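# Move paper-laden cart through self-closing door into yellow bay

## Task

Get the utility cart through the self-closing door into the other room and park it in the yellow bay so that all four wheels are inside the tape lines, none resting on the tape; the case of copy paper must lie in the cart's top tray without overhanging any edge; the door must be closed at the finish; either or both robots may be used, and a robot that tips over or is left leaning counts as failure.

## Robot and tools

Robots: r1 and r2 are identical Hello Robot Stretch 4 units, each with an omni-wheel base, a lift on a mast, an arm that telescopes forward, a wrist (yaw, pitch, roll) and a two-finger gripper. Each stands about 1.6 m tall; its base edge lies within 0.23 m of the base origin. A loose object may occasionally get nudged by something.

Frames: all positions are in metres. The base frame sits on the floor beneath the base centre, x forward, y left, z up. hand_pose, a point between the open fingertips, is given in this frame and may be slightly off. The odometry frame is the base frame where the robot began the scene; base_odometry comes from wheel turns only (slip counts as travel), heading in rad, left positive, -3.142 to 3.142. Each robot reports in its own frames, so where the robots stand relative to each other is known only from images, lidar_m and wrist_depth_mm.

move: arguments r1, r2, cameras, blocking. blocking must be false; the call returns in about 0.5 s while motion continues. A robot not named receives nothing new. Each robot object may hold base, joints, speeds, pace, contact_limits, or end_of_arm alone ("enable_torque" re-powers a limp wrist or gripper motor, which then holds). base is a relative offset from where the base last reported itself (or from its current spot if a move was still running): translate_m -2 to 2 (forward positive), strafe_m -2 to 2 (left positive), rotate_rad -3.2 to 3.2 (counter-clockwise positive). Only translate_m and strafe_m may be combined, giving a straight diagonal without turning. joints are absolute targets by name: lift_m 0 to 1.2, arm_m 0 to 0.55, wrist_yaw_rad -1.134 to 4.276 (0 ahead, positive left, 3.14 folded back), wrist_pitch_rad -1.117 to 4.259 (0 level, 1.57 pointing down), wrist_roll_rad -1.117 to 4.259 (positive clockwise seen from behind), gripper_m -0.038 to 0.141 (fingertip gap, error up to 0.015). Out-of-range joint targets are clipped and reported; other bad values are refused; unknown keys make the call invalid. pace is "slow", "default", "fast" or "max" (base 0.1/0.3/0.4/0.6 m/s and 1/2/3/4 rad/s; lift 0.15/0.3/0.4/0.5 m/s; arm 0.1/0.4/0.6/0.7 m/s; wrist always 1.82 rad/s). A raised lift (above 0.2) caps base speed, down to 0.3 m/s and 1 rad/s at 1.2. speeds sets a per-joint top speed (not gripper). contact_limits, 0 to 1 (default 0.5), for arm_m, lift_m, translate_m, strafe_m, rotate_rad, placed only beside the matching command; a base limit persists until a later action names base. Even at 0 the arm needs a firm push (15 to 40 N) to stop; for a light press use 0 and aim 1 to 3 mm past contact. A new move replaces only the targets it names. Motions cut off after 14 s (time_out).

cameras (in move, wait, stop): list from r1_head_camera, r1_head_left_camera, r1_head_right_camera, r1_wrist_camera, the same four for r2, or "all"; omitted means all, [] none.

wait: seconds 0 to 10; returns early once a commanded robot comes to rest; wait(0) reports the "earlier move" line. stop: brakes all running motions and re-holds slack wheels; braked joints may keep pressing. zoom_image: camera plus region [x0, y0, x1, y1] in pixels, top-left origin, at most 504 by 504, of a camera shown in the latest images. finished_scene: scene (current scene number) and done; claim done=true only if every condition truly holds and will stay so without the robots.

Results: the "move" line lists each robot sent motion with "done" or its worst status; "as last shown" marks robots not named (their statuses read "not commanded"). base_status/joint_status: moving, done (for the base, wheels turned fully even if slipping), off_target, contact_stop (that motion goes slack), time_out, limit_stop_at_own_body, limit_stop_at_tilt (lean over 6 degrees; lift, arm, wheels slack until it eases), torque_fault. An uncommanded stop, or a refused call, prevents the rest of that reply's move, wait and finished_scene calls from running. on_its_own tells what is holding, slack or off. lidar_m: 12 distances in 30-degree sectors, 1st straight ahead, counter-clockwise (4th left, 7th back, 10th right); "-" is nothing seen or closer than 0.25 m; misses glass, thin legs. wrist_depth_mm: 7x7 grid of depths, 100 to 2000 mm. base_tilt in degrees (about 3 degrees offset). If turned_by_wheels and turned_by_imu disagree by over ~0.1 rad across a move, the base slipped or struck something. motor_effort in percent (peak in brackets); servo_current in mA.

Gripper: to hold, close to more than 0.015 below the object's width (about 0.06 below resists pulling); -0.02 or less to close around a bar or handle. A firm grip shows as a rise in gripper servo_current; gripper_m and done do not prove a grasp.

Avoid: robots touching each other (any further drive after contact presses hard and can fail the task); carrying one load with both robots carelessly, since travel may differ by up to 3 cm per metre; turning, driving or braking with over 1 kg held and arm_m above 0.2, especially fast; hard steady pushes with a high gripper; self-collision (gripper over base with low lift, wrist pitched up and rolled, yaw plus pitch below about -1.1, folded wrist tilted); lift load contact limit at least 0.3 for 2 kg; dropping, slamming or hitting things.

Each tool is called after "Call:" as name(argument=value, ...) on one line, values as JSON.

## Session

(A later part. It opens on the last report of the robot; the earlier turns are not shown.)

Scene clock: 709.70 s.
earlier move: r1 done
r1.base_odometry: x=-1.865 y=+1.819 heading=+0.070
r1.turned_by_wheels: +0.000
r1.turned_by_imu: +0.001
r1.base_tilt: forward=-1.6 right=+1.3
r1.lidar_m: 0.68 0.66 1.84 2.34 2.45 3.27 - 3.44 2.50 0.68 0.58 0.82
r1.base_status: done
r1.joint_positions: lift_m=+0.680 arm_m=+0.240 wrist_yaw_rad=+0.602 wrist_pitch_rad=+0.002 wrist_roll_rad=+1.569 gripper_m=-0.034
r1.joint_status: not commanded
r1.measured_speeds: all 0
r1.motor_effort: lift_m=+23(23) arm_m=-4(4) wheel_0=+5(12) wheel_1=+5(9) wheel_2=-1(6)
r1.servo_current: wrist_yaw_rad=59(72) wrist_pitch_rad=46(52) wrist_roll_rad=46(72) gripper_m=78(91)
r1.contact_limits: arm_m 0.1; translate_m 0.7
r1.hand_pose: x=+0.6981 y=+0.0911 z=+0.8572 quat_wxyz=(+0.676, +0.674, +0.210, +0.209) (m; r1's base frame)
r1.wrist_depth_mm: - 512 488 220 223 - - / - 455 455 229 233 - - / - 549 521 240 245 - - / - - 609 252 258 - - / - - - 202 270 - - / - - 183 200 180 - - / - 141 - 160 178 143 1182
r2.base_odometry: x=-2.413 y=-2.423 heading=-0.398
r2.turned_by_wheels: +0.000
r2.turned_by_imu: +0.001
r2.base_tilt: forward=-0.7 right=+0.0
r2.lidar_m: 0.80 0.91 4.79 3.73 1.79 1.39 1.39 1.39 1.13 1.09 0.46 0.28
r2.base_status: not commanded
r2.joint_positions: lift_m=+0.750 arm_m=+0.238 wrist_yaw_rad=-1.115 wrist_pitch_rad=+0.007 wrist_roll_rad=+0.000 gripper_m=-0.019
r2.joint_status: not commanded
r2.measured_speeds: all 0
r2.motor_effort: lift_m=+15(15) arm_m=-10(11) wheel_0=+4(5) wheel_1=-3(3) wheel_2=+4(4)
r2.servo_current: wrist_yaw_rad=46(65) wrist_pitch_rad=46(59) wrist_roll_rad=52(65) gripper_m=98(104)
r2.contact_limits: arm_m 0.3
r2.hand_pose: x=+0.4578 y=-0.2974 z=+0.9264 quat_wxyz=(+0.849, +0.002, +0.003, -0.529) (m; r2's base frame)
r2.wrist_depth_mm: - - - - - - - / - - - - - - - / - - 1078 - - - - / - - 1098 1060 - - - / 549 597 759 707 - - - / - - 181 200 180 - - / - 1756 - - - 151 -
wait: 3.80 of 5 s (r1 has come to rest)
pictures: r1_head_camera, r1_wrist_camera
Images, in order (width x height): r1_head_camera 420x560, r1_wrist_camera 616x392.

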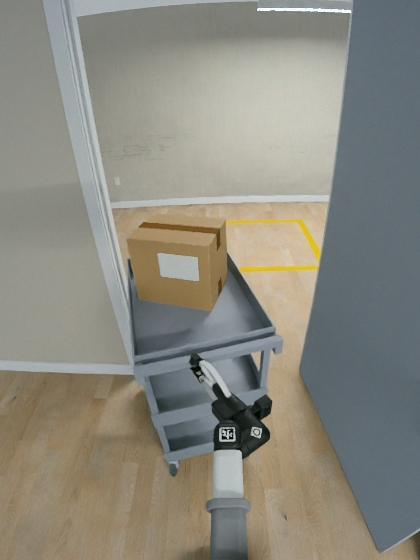

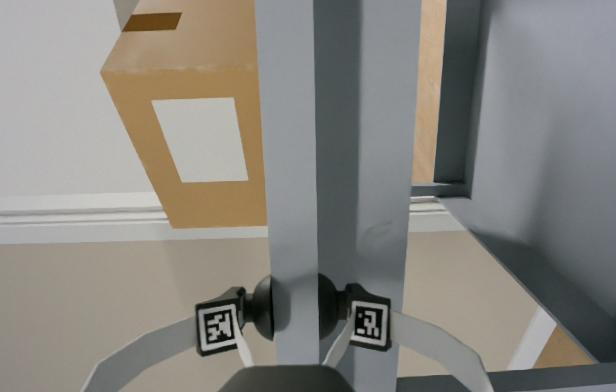

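Call:
move(blocking=false, r1={"base":{"translate_m":0.08,"strafe_m":0.13},"pace":"slow","contact_limits":{"translate_m":0.5}}, cameras=[])

Call:
wait(seconds=4, cameras=["r1_head_camera"])

Scene clock: 716.13 s.
move: r1 moving
r1.base_odometry: x=-1.859 y=+1.830 heading=+0.070
r1.turned_by_wheels: +0.000
r1.turned_by_imu: +0.000
r1.base_tilt: forward=-1.6 right=+1.3
r1.lidar_m: 0.68 0.65 1.83 2.34 2.41 3.25 - 3.44 2.52 0.59 0.58 0.81
r1.base_status: translate_m moving; strafe_m moving
r1.joint_positions: lift_m=+0.680 arm_m=+0.240 wrist_yaw_rad=+0.602 wrist_pitch_rad=+0.002 wrist_roll_rad=+1.569 gripper_m=-0.034
r1.joint_status: not commanded
r1.measured_speeds: translate_m=+0.025 strafe_m=+0.041 rotate_rad=+0.001 lift_m=+0.000 arm_m=+0.000 wrist_yaw_rad=+0.000 wrist_pitch_rad=+0.000 wrist_roll_rad=+0.000
r1.motor_effort: lift_m=+23(23) arm_m=-2(4) wheel_0=-4(5) wheel_1=+7(10) wheel_2=-6(6)
r1.servo_current: wrist_yaw_rad=46(65) wrist_pitch_rad=39(46) wrist_roll_rad=52(59) gripper_m=85(85)
r1.contact_limits: arm_m 0.1; translate_m 0.5
r1.hand_pose: x=+0.6981 y=+0.0911 z=+0.8572 quat_wxyz=(+0.676, +0.674, +0.210, +0.209) (m; r1's base frame)
r1.wrist_depth_mm: - 539 508 224 226 - - / - 462 452 180 235 - - / - 539 521 242 247 - - / - - 603 253 258 - - / - - - 204 271 - - / - - 184 199 179 - - / - 142 - 160 181 143 1229
r2: as last shown
r2.turned_by_imu: +0.000
r2.lidar_m: 0.83 0.94 4.79 3.71 1.78 1.39 1.38 1.40 1.09 1.09 0.44 0.29
r2.motor_effort: lift_m=+15(15) arm_m=-10(10) wheel_0=+5(5) wheel_1=-2(3) wheel_2=+4(4)
r2.servo_current: wrist_yaw_rad=52(59) wrist_pitch_rad=46(52) wrist_roll_rad=46(52) gripper_m=91(91)
r2.contact_limits: arm_m 0.3
r2.wrist_depth_mm: - - - - - - - / - - - - - - - / - - 1098 - - - - / - - 1118 1042 - - - / 488 539 - 715 - - - / - - 181 201 180 - - / - 1921 - - - 151 -
pictures: none
No camera images: "cameras" was empty.

Scene clock: 718.43 s.
earlier move: r1 done
r1.base_odometry: x=-1.794 y=+1.954 heading=+0.069
r1.turned_by_wheels: -0.001
r1.turned_by_imu: -0.001
r1.base_tilt: forward=-1.6 right=+1.3
r1.lidar_m: 0.67 0.69 1.72 2.23 2.31 3.13 - 3.63 2.62 0.67 0.67 0.74
r1.base_status: done
r1.joint_positions: lift_m=+0.680 arm_m=+0.240 wrist_yaw_rad=+0.599 wrist_pitch_rad=+0.002 wrist_roll_rad=+1.569 gripper_m=-0.034
r1.joint_status: not commanded
r1.measured_speeds: all 0
r1.motor_effort: lift_m=+23(23) arm_m=+4(4) wheel_0=-6(10) wheel_1=+0(10) wheel_2=-4(9)
r1.servo_current: wrist_yaw_rad=33(72) wrist_pitch_rad=39(52) wrist_roll_rad=46(59) gripper_m=85(91)
r1.contact_limits: arm_m 0.1; translate_m 0.5
r1.hand_pose: x=+0.6984 y=+0.0903 z=+0.8572 quat_wxyz=(+0.677, +0.675, +0.209, +0.208) (m; r1's base frame)
r1.wrist_depth_mm: - 430 427 208 212 - - / - 477 459 219 224 - - / - - 544 232 237 - - / - - 627 249 254 - - / - - - 202 268 - - / - - 183 198 178 - - / - 141 - 140 317 143 343
r2.base_odometry: x=-2.413 y=-2.423 heading=-0.398
r2.turned_by_wheels: +0.000
r2.turned_by_imu: +0.000
r2.base_tilt: forward=-0.6 right=+0.1
r2.lidar_m: 0.93 3.66 4.79 3.72 1.79 1.41 1.37 1.41 1.10 1.09 0.44 0.28
r2.base_status: not commanded
r2.joint_positions: lift_m=+0.750 arm_m=+0.238 wrist_yaw_rad=-1.115 wrist_pitch_rad=+0.007 wrist_roll_rad=+0.000 gripper_m=-0.019
r2.joint_status: not commanded
r2.measured_speeds: all 0
r2.motor_effort: lift_m=+15(15) arm_m=-10(11) wheel_0=+4(5) wheel_1=-3(3) wheel_2=+4(4)
r2.servo_current: wrist_yaw_rad=46(65) wrist_pitch_rad=46(52) wrist_roll_rad=46(59) gripper_m=85(98)
r2.contact_limits: arm_m 0.3
r2.hand_pose: x=+0.4578 y=-0.2974 z=+0.9264 quat_wxyz=(+0.849, +0.002, +0.003, -0.529) (m; r2's base frame)
r2.wrist_depth_mm: - - - - - - - / - - - - - - - / - - - - - - - / - - 1182 1118 - - - / 591 820 904 820 - - - / - - 181 201 180 - - / - 1863 - - - 150 -
wait: 2.30 of 4 s (r1 has come to rest)
pictures: r1_head_camera
Images, in order (width x height): r1_head_camera 420x560.

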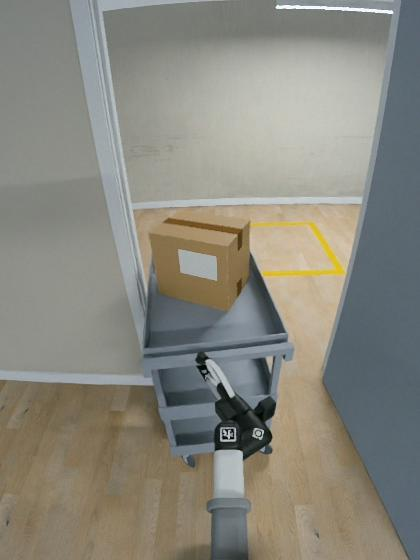

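Call:
move(blocking=false, r1={"base":{"translate_m":0.15,"strafe_m":0.1},"pace":"slow","contact_limits":{"translate_m":0.5}}, cameras=[])

Call:
wait(seconds=4, cameras=["r1_head_camera"])

Scene clock: 724.27 s.
move: r1 moving
r1.base_odometry: x=-1.783 y=+1.963 heading=+0.069
r1.turned_by_wheels: -0.001
r1.turned_by_imu: -0.001
r1.base_tilt: forward=-1.6 right=+1.2
r1.lidar_m: 0.69 0.67 1.72 2.20 2.31 3.10 - 3.65 2.64 0.68 0.66 0.77
r1.base_status: translate_m moving; strafe_m moving
r1.joint_positions: lift_m=+0.680 arm_m=+0.240 wrist_yaw_rad=+0.599 wrist_pitch_rad=+0.002 wrist_roll_rad=+1.569 gripper_m=-0.034
r1.joint_status: not commanded
r1.measured_speeds: translate_m=+0.045 strafe_m=+0.031 rotate_rad=+0.000 lift_m=+0.000 arm_m=+0.000 wrist_yaw_rad=+0.000 wrist_pitch_rad=+0.000 wrist_roll_rad=+0.000
r1.motor_effort: lift_m=+23(23) arm_m=+4(4) wheel_0=-4(7) wheel_1=+5(7) wheel_2=-8(8)
r1.servo_current: wrist_yaw_rad=39(59) wrist_pitch_rad=33(46) wrist_roll_rad=65(65) gripper_m=91(91)
r1.contact_limits: arm_m 0.1; translate_m 0.5
r1.hand_pose: x=+0.6984 y=+0.0903 z=+0.8572 quat_wxyz=(+0.677, +0.675, +0.209, +0.208) (m; r1's base frame)
r1.wrist_depth_mm: - 421 421 206 209 - - / - 469 462 216 222 - - / - - 539 229 239 - - / - - 634 248 253 - - / - - - 200 267 - - / - - 183 199 179 - - / - 142 - 160 319 143 345
r2: as last shown
r2.base_tilt: forward=-0.7 right=+0.1
r2.lidar_m: 0.92 3.65 4.79 3.68 1.78 1.44 1.38 1.39 1.09 1.07 0.46 0.29
r2.motor_effort: lift_m=+15(15) arm_m=-10(10) wheel_0=+4(5) wheel_1=-3(3) wheel_2=+4(4)
r2.servo_current: wrist_yaw_rad=52(59) wrist_pitch_rad=52(52) wrist_roll_rad=46(59) gripper_m=98(98)
r2.contact_limits: arm_m 0.3
r2.wrist_depth_mm: - - - - - - - / - - - - - - - / - - - - - - - / - - 1229 1118 - - - / 615 750 891 831 - - - / - - 181 200 180 - - / - 1921 - - - 150 -
pictures: none
No camera images: "cameras" was empty.

Scene clock: 726.73 s.
earlier move: r1 done
r1.base_odometry: x=-1.652 y=+2.064 heading=+0.069
r1.turned_by_wheels: +0.001
r1.turned_by_imu: +0.002
r1.base_tilt: forward=-1.6 right=+1.3
r1.lidar_m: 0.66 0.71 1.54 2.13 2.20 3.00 - 3.78 2.70 0.70 0.73 1.02
r1.base_status: done
r1.joint_positions: lift_m=+0.680 arm_m=+0.240 wrist_yaw_rad=+0.601 wrist_pitch_rad=+0.002 wrist_roll_rad=+1.569 gripper_m=-0.034
r1.joint_status: not commanded
r1.measured_speeds: all 0
r1.motor_effort: lift_m=+23(23) arm_m=+3(4) wheel_0=+0(7) wheel_1=+5(8) wheel_2=-1(8)
r1.servo_current: wrist_yaw_rad=46(72) wrist_pitch_rad=46(52) wrist_roll_rad=65(65) gripper_m=85(91)
r1.contact_limits: arm_m 0.1; translate_m 0.5
r1.hand_pose: x=+0.6982 y=+0.0908 z=+0.8572 quat_wxyz=(+0.676, +0.675, +0.210, +0.209) (m; r1's base frame)
r1.wrist_depth_mm: - 410 407 132 185 - - / - 508 492 195 203 - - / - - 615 212 221 - - / 707 699 - 238 243 - - / - - - 187 266 - - / - - 183 199 179 - - / - 141 - 160 178 143 1008
r2.base_odometry: x=-2.413 y=-2.423 heading=-0.398
r2.turned_by_wheels: +0.000
r2.turned_by_imu: +0.000
r2.base_tilt: forward=-0.6 right=+0.1
r2.lidar_m: 1.00 3.68 4.77 3.70 1.79 1.40 1.39 1.38 1.10 1.09 0.45 0.29
r2.base_status: not commanded
r2.joint_positions: lift_m=+0.750 arm_m=+0.238 wrist_yaw_rad=-1.115 wrist_pitch_rad=+0.007 wrist_roll_rad=+0.000 gripper_m=-0.019
r2.joint_status: not commanded
r2.measured_speeds: all 0
r2.motor_effort: lift_m=+15(15) arm_m=-10(10) wheel_0=+4(5) wheel_1=-3(3) wheel_2=+4(4)
r2.servo_current: wrist_yaw_rad=46(72) wrist_pitch_rad=46(52) wrist_roll_rad=39(59) gripper_m=91(98)
r2.contact_limits: arm_m 0.3
r2.hand_pose: x=+0.4578 y=-0.2974 z=+0.9264 quat_wxyz=(+0.849, +0.002, +0.003, -0.529) (m; r2's base frame)
r2.wrist_depth_mm: - - - - - - - / - - - - - - - / - - - - - - - / - - - 1281 - - - / - 809 - 976 - - - / - - 181 200 180 - - / - 1983 - - - 150 -
wait: 2.47 of 4 s (r1 has come to rest)
pictures: r1_head_camera
Images, in order (width x height): r1_head_camera 420x560.

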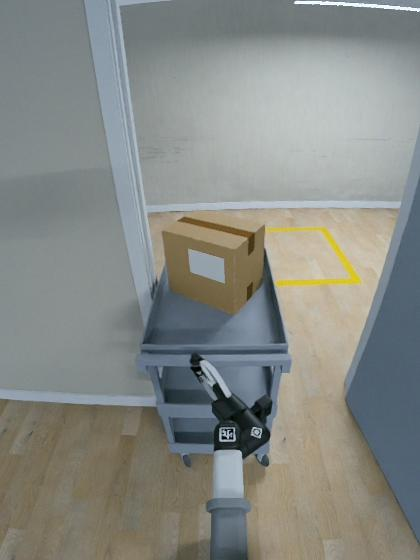

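Call:
move(blocking=false, r1={"base":{"translate_m":0.3,"strafe_m":-0.05},"pace":"slow","contact_limits":{"translate_m":0.5}}, cameras=[])

Call:
wait(seconds=5, cameras=["r1_head_camera"])

Scene clock: 732.20 s.
move: r1 moving
r1.base_odometry: x=-1.639 y=+2.063 heading=+0.070
r1.turned_by_wheels: +0.001
r1.turned_by_imu: +0.001
r1.base_tilt: forward=-1.6 right=+1.3
r1.lidar_m: 0.65 0.68 1.49 2.12 2.20 3.03 - 3.76 2.70 0.71 0.72 1.02
r1.base_status: translate_m moving; strafe_m moving
r1.joint_positions: lift_m=+0.680 arm_m=+0.240 wrist_yaw_rad=+0.601 wrist_pitch_rad=+0.002 wrist_roll_rad=+1.569 gripper_m=-0.034
r1.joint_status: not commanded
r1.measured_speeds: translate_m=+0.050 strafe_m=-0.008 rotate_rad=+0.000 lift_m=+0.000 arm_m=+0.000 wrist_yaw_rad=+0.003 wrist_pitch_rad=+0.000 wrist_roll_rad=+0.000
r1.motor_effort: lift_m=+23(23) arm_m=+3(4) wheel_0=+9(12) wheel_1=+7(8) wheel_2=-5(6)
r1.servo_current: wrist_yaw_rad=33(65) wrist_pitch_rad=39(46) wrist_roll_rad=52(59) gripper_m=78(85)
r1.contact_limits: arm_m 0.1; translate_m 0.5
r1.hand_pose: x=+0.6981 y=+0.0911 z=+0.8572 quat_wxyz=(+0.676, +0.675, +0.210, +0.209) (m; r1's base frame)
r1.wrist_depth_mm: - 404 404 128 183 - - / - 504 492 193 200 - - / - - 609 211 219 707 - / 683 691 - 231 243 - - / - - - 190 264 - - / - - 186 201 179 - - / - 141 - 160 173 143 370
r2: as last shown
r2.lidar_m: 1.00 3.66 4.76 3.69 1.78 1.40 1.39 1.37 1.11 1.08 0.44 0.30
r2.servo_current: wrist_yaw_rad=52(65) wrist_pitch_rad=39(52) wrist_roll_rad=59(59) gripper_m=91(98)
r2.contact_limits: arm_m 0.3
r2.wrist_depth_mm: - - - - - - - / - - - - - - - / - - - - - - - / - - - 1255 - - - / - 798 904 976 - - - / - - 181 202 180 - - / - 1921 - - - 151 -
pictures: none
No camera images: "cameras" was empty.

Scene clock: 736.00 s.
earlier move: r1 done
r1.base_odometry: x=-1.349 y=+2.035 heading=+0.070
r1.turned_by_wheels: +0.000
r1.turned_by_imu: +0.001
r1.base_tilt: forward=-1.6 right=+1.3
r1.lidar_m: 0.68 0.68 1.13 2.19 2.25 3.08 - 3.65 0.73 0.64 0.74 0.91
r1.base_status: done
r1.joint_positions: lift_m=+0.680 arm_m=+0.240 wrist_yaw_rad=+0.602 wrist_pitch_rad=+0.002 wrist_roll_rad=+1.569 gripper_m=-0.034
r1.joint_status: not commanded
r1.measured_speeds: all 0
r1.motor_effort: lift_m=+23(23) arm_m=+4(4) wheel_0=+6(12) wheel_1=+5(9) wheel_2=+1(6)
r1.servo_current: wrist_yaw_rad=39(65) wrist_pitch_rad=46(52) wrist_roll_rad=52(72) gripper_m=85(85)
r1.contact_limits: arm_m 0.1; translate_m 0.5
r1.hand_pose: x=+0.6981 y=+0.0912 z=+0.8572 quat_wxyz=(+0.676, +0.674, +0.210, +0.209) (m; r1's base frame)
r1.wrist_depth_mm: - 415 418 199 208 - - / - 473 459 214 217 - - / - - 544 229 233 - - / - - 668 244 249 - - / - - - - 267 1756 - / 492 492 197 200 181 484 480 / 466 150 181 160 317 143 355
r2.base_odometry: x=-2.413 y=-2.423 heading=-0.398
r2.turned_by_wheels: +0.000
r2.turned_by_imu: +0.001
r2.base_tilt: forward=-0.7 right=+0.1
r2.lidar_m: 1.06 3.67 4.78 3.70 1.77 1.41 1.38 1.39 1.11 1.09 0.45 0.29
r2.base_status: not commanded
r2.joint_positions: lift_m=+0.750 arm_m=+0.238 wrist_yaw_rad=-1.115 wrist_pitch_rad=+0.007 wrist_roll_rad=+0.000 gripper_m=-0.019
r2.joint_status: not commanded
r2.measured_speeds: all 0
r2.motor_effort: lift_m=+15(15) arm_m=-10(11) wheel_0=+4(5) wheel_1=-3(3) wheel_2=+4(4)
r2.servo_current: wrist_yaw_rad=52(72) wrist_pitch_rad=52(59) wrist_roll_rad=46(59) gripper_m=85(98)
r2.contact_limits: arm_m 0.3
r2.hand_pose: x=+0.4578 y=-0.2974 z=+0.9264 quat_wxyz=(+0.849, +0.002, +0.003, -0.529) (m; r2's base frame)
r2.wrist_depth_mm: - - - - - - - / - - - - - - - / - - - - - - - / 683 842 991 1576 - - - / - - 1537 1921 - - - / - - 181 202 180 - - / 1808 1921 - - - 150 -
wait: 3.80 of 5 s (r1 has come to rest)
pictures: r1_head_camera
Images, in order (width x height): r1_head_camera 420x560.

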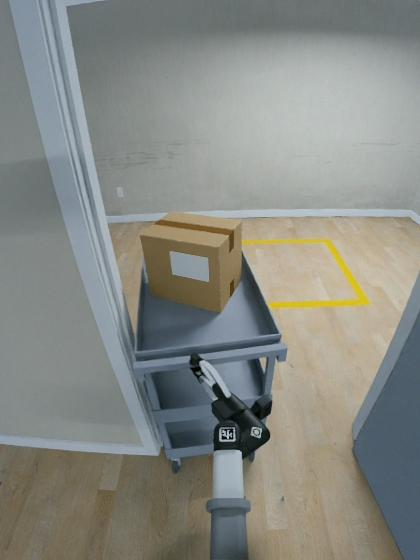

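Call:
move(blocking=false, r1={"base":{"translate_m":0.3},"pace":"slow","contact_limits":{"translate_m":0.5}}, cameras=[])

Call:
wait(seconds=5, cameras=["r1_head_camera"])

Scene clock: 746.63 s.
move: r1 moving
r1.base_odometry: x=-1.337 y=+2.036 heading=+0.071
r1.turned_by_wheels: +0.001
r1.turned_by_imu: +0.000
r1.base_tilt: forward=-1.6 right=+1.3
r1.lidar_m: 0.69 0.69 1.08 2.17 2.29 3.11 - 3.68 0.75 0.64 0.74 0.92
r1.base_status: translate_m moving
r1.joint_positions: lift_m=+0.680 arm_m=+0.240 wrist_yaw_rad=+0.602 wrist_pitch_rad=+0.002 wrist_roll_rad=+1.569 gripper_m=-0.034
r1.joint_status: not commanded
r1.measured_speeds: translate_m=+0.049 strafe_m=+0.000 rotate_rad=+0.000 lift_m=+0.000 arm_m=+0.000 wrist_yaw_rad=+0.000 wrist_pitch_rad=+0.000 wrist_roll_rad=+0.000
r1.motor_effort: lift_m=+23(23) arm_m=+4(4) wheel_0=+6(8) wheel_1=+6(9) wheel_2=-7(7)
r1.servo_current: wrist_yaw_rad=39(78) wrist_pitch_rad=39(52) wrist_roll_rad=46(65) gripper_m=78(85)
r1.contact_limits: arm_m 0.1; translate_m 0.5
r1.hand_pose: x=+0.6981 y=+0.0912 z=+0.8572 quat_wxyz=(+0.676, +0.674, +0.210, +0.209) (m; r1's base frame)
r1.wrist_depth_mm: - 421 415 200 206 - - / - 462 455 216 219 - - / - - 544 228 233 - - / - - 661 245 249 - - / - - - - 268 1808 - / - - 190 200 179 488 473 / 466 149 445 160 317 143 355
r2: as last shown
r2.turned_by_imu: +0.000
r2.base_tilt: forward=-0.6 right=+0.0
r2.lidar_m: 1.06 3.66 4.77 3.66 1.80 1.41 1.37 1.41 1.09 1.08 0.45 0.30
r2.motor_effort: lift_m=+15(15) arm_m=-10(10) wheel_0=+4(5) wheel_1=-3(3) wheel_2=+3(4)
r2.servo_current: wrist_yaw_rad=46(52) wrist_pitch_rad=52(52) wrist_roll_rad=52(59) gripper_m=98(98)
r2.contact_limits: arm_m 0.3
r2.wrist_depth_mm: - - - - - - - / - - - - - - - / - - - - - - - / 668 820 991 1499 - - - / - - - 1281 - - - / - - 181 202 180 - - / 1756 1921 - - - 150 -
pictures: none
No camera images: "cameras" was empty.

Scene clock: 750.40 s.
earlier move: r1 done
r1.base_odometry: x=-1.050 y=+2.057 heading=+0.070
r1.turned_by_wheels: +0.000
r1.turned_by_imu: -0.002
r1.base_tilt: forward=-1.6 right=+1.3
r1.lidar_m: 0.66 0.58 0.71 1.87 2.27 3.06 - 3.65 0.76 0.68 0.69 3.55
r1.base_status: done
r1.joint_positions: lift_m=+0.680 arm_m=+0.240 wrist_yaw_rad=+0.601 wrist_pitch_rad=+0.002 wrist_roll_rad=+1.569 gripper_m=-0.034
r1.joint_status: not commanded
r1.measured_speeds: all 0
r1.motor_effort: lift_m=+23(23) arm_m=+3(4) wheel_0=+2(10) wheel_1=+1(9) wheel_2=-3(9)
r1.servo_current: wrist_yaw_rad=59(78) wrist_pitch_rad=39(59) wrist_roll_rad=59(65) gripper_m=85(91)
r1.contact_limits: arm_m 0.1; translate_m 0.5
r1.hand_pose: x=+0.6982 y=+0.0909 z=+0.8572 quat_wxyz=(+0.676, +0.675, +0.210, +0.209) (m; r1's base frame)
r1.wrist_depth_mm: - - 539 226 228 - - / - 462 459 180 236 - - / - 530 504 241 246 - - / - - 580 251 256 - - / - - - 203 267 1863 - / - - 197 198 179 1661 - / - 150 - 160 290 143 1255
r2.base_odometry: x=-2.413 y=-2.423 heading=-0.398
r2.turned_by_wheels: +0.000
r2.turned_by_imu: +0.001
r2.base_tilt: forward=-0.7 right=+0.0
r2.lidar_m: 3.36 3.68 4.73 3.69 1.79 1.42 1.39 1.39 1.12 1.09 0.43 0.30
r2.base_status: not commanded
r2.joint_positions: lift_m=+0.750 arm_m=+0.238 wrist_yaw_rad=-1.115 wrist_pitch_rad=+0.007 wrist_roll_rad=+0.000 gripper_m=-0.019
r2.joint_status: not commanded
r2.measured_speeds: all 0
r2.motor_effort: lift_m=+15(15) arm_m=-10(11) wheel_0=+5(5) wheel_1=-3(3) wheel_2=+4(4)
r2.servo_current: wrist_yaw_rad=46(65) wrist_pitch_rad=46(59) wrist_roll_rad=39(59) gripper_m=91(104)
r2.contact_limits: arm_m 0.3
r2.hand_pose: x=+0.4578 y=-0.2974 z=+0.9264 quat_wxyz=(+0.849, +0.002, +0.003, -0.529) (m; r2's base frame)
r2.wrist_depth_mm: - - - - - - - / - - 1499 - - - - / - - 1537 - - - - / - - 1025 1808 - - - / - - 1499 - - - - / - - 183 200 180 - - / - 1808 - - - 150 -
wait: 3.77 of 5 s (r1 has come to rest)
pictures: r1_head_camera
Images, in order (width x height): r1_head_camera 420x560.

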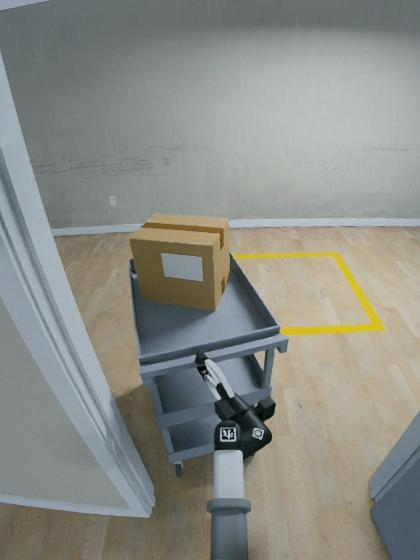

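Call:
move(blocking=false, r1={"base":{"strafe_m":-0.12,"translate_m":0.0},"joints":{"wrist_yaw_rad":1.1,"arm_m":0.315},"pace":"slow","speeds":{"wrist_yaw_rad":0.4,"arm_m":0.07},"contact_limits":{"translate_m":0.5}}, cameras=[])

Call:
wait(seconds=3, cameras=["r1_head_camera","r1_wrist_camera"])

Scene clock: 761.43 s.
move: r1 moving
r1.base_odometry: x=-1.049 y=+2.042 heading=+0.070
r1.turned_by_wheels: +0.000
r1.turned_by_imu: -0.001
r1.base_tilt: forward=-1.5 right=+1.3
r1.lidar_m: 0.72 0.58 0.68 1.88 2.27 3.09 - 3.67 0.74 0.66 0.67 3.56
r1.base_status: translate_m moving; strafe_m moving
r1.joint_positions: lift_m=+0.680 arm_m=+0.269 wrist_yaw_rad=+0.759 wrist_pitch_rad=+0.002 wrist_roll_rad=+1.569 gripper_m=-0.034
r1.joint_status: arm_m moving; wrist_yaw_rad moving
r1.measured_speeds: translate_m=+0.000 strafe_m=-0.056 rotate_rad=+0.000 lift_m=+0.000 arm_m=+0.070 wrist_yaw_rad=+0.430 wrist_pitch_rad=+0.000 wrist_roll_rad=+0.000
r1.motor_effort: lift_m=+23(23) arm_m=+10(10) wheel_0=+3(5) wheel_1=-6(9) wheel_2=-2(4)
r1.servo_current: wrist_yaw_rad=104(130) wrist_pitch_rad=39(52) wrist_roll_rad=59(65) gripper_m=78(85)
r1.contact_limits: translate_m 0.5
r1.hand_pose: x=+0.7092 y=+0.1351 z=+0.8572 quat_wxyz=(+0.658, +0.656, +0.262, +0.262) (m; r1's base frame)
r1.wrist_depth_mm: - 413 415 198 206 - - / - 466 455 213 216 - - / - - 544 227 231 - - / - - 661 242 247 - - / - - - 257 265 1756 - / - - 196 198 179 1618 1308 / - 150 - 160 334 143 353
r2: as last shown
r2.turned_by_imu: +0.000
r2.base_tilt: forward=-0.7 right=+0.1
r2.lidar_m: 3.35 3.65 4.78 3.68 1.78 1.41 1.39 1.39 1.11 1.09 0.45 0.29
r2.motor_effort: lift_m=+15(15) arm_m=-10(10) wheel_0=+4(4) wheel_1=-3(3) wheel_2=+3(4)
r2.servo_current: wrist_yaw_rad=52(59) wrist_pitch_rad=39(59) wrist_roll_rad=52(59) gripper_m=85(98)
r2.contact_limits: arm_m 0.3
r2.wrist_depth_mm: - - 1537 - - - - / - - 1537 - - - - / - - 1537 - - - - / - - 1025 1863 - - - / - - 1499 - - - - / - - 183 202 180 - - / - 1808 - - - 151 -
pictures: none
No camera images: "cameras" was empty.

Scene clock: 763.27 s.
earlier move: r1 done
r1.base_odometry: x=-1.041 y=+1.937 heading=+0.071
r1.turned_by_wheels: +0.001
r1.turned_by_imu: +0.000
r1.base_tilt: forward=-1.6 right=+1.2
r1.lidar_m: 0.70 0.65 0.69 1.90 2.39 3.27 - 0.87 0.64 0.56 0.57 0.77
r1.base_status: done
r1.joint_positions: lift_m=+0.680 arm_m=+0.315 wrist_yaw_rad=+1.098 wrist_pitch_rad=+0.002 wrist_roll_rad=+1.569 gripper_m=-0.034
r1.joint_status: all done
r1.measured_speeds: all 0
r1.motor_effort: lift_m=+23(23) arm_m=-4(10) wheel_0=+6(7) wheel_1=-3(9) wheel_2=+2(4)
r1.servo_current: wrist_yaw_rad=33(130) wrist_pitch_rad=33(52) wrist_roll_rad=46(72) gripper_m=85(91)
r1.contact_limits: translate_m 0.5
r1.hand_pose: x=+0.6951 y=+0.2169 z=+0.8572 quat_wxyz=(+0.604, +0.602, +0.369, +0.369) (m; r1's base frame)
r1.wrist_depth_mm: - 459 449 - 155 156 - / - - 559 108 175 - - / - - - - 200 1661 - / - - - - 231 1756 525 / - - - - 289 1808 1308 / - - 196 196 181 375 382 / - 149 - 160 - 143 1281
r2.base_odometry: x=-2.413 y=-2.423 heading=-0.398
r2.turned_by_wheels: +0.000
r2.turned_by_imu: +0.000
r2.base_tilt: forward=-0.6 right=+0.1
r2.lidar_m: 3.37 3.66 4.78 3.69 1.80 1.42 1.36 1.39 1.13 1.09 0.45 0.25
r2.base_status: not commanded
r2.joint_positions: lift_m=+0.750 arm_m=+0.238 wrist_yaw_rad=-1.115 wrist_pitch_rad=+0.007 wrist_roll_rad=+0.000 gripper_m=-0.019
r2.joint_status: not commanded
r2.measured_speeds: all 0
r2.motor_effort: lift_m=+15(15) arm_m=-10(10) wheel_0=+5(5) wheel_1=-2(3) wheel_2=+3(4)
r2.servo_current: wrist_yaw_rad=46(72) wrist_pitch_rad=46(59) wrist_roll_rad=59(59) gripper_m=85(98)
r2.contact_limits: arm_m 0.3
r2.hand_pose: x=+0.4578 y=-0.2974 z=+0.9264 quat_wxyz=(+0.849, +0.002, +0.003, -0.529) (m; r2's base frame)
r2.wrist_depth_mm: - - 676 - - - - / - - 676 - - - - / - - 691 - - - - / - - 891 1205 - - - / - - 723 - - - - / - - 186 202 180 - - / - 1863 691 - - 150 -
wait: 1.83 of 3 s (r1 has come to rest)
pictures: r1_head_camera, r1_wrist_camera
Images, in order (width x height): r1_head_camera 420x560, r1_wrist_camera 616x392.

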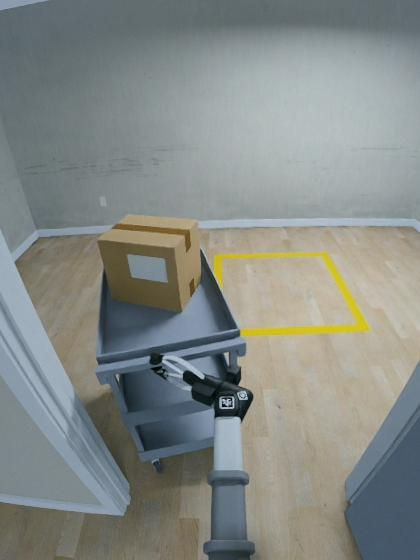

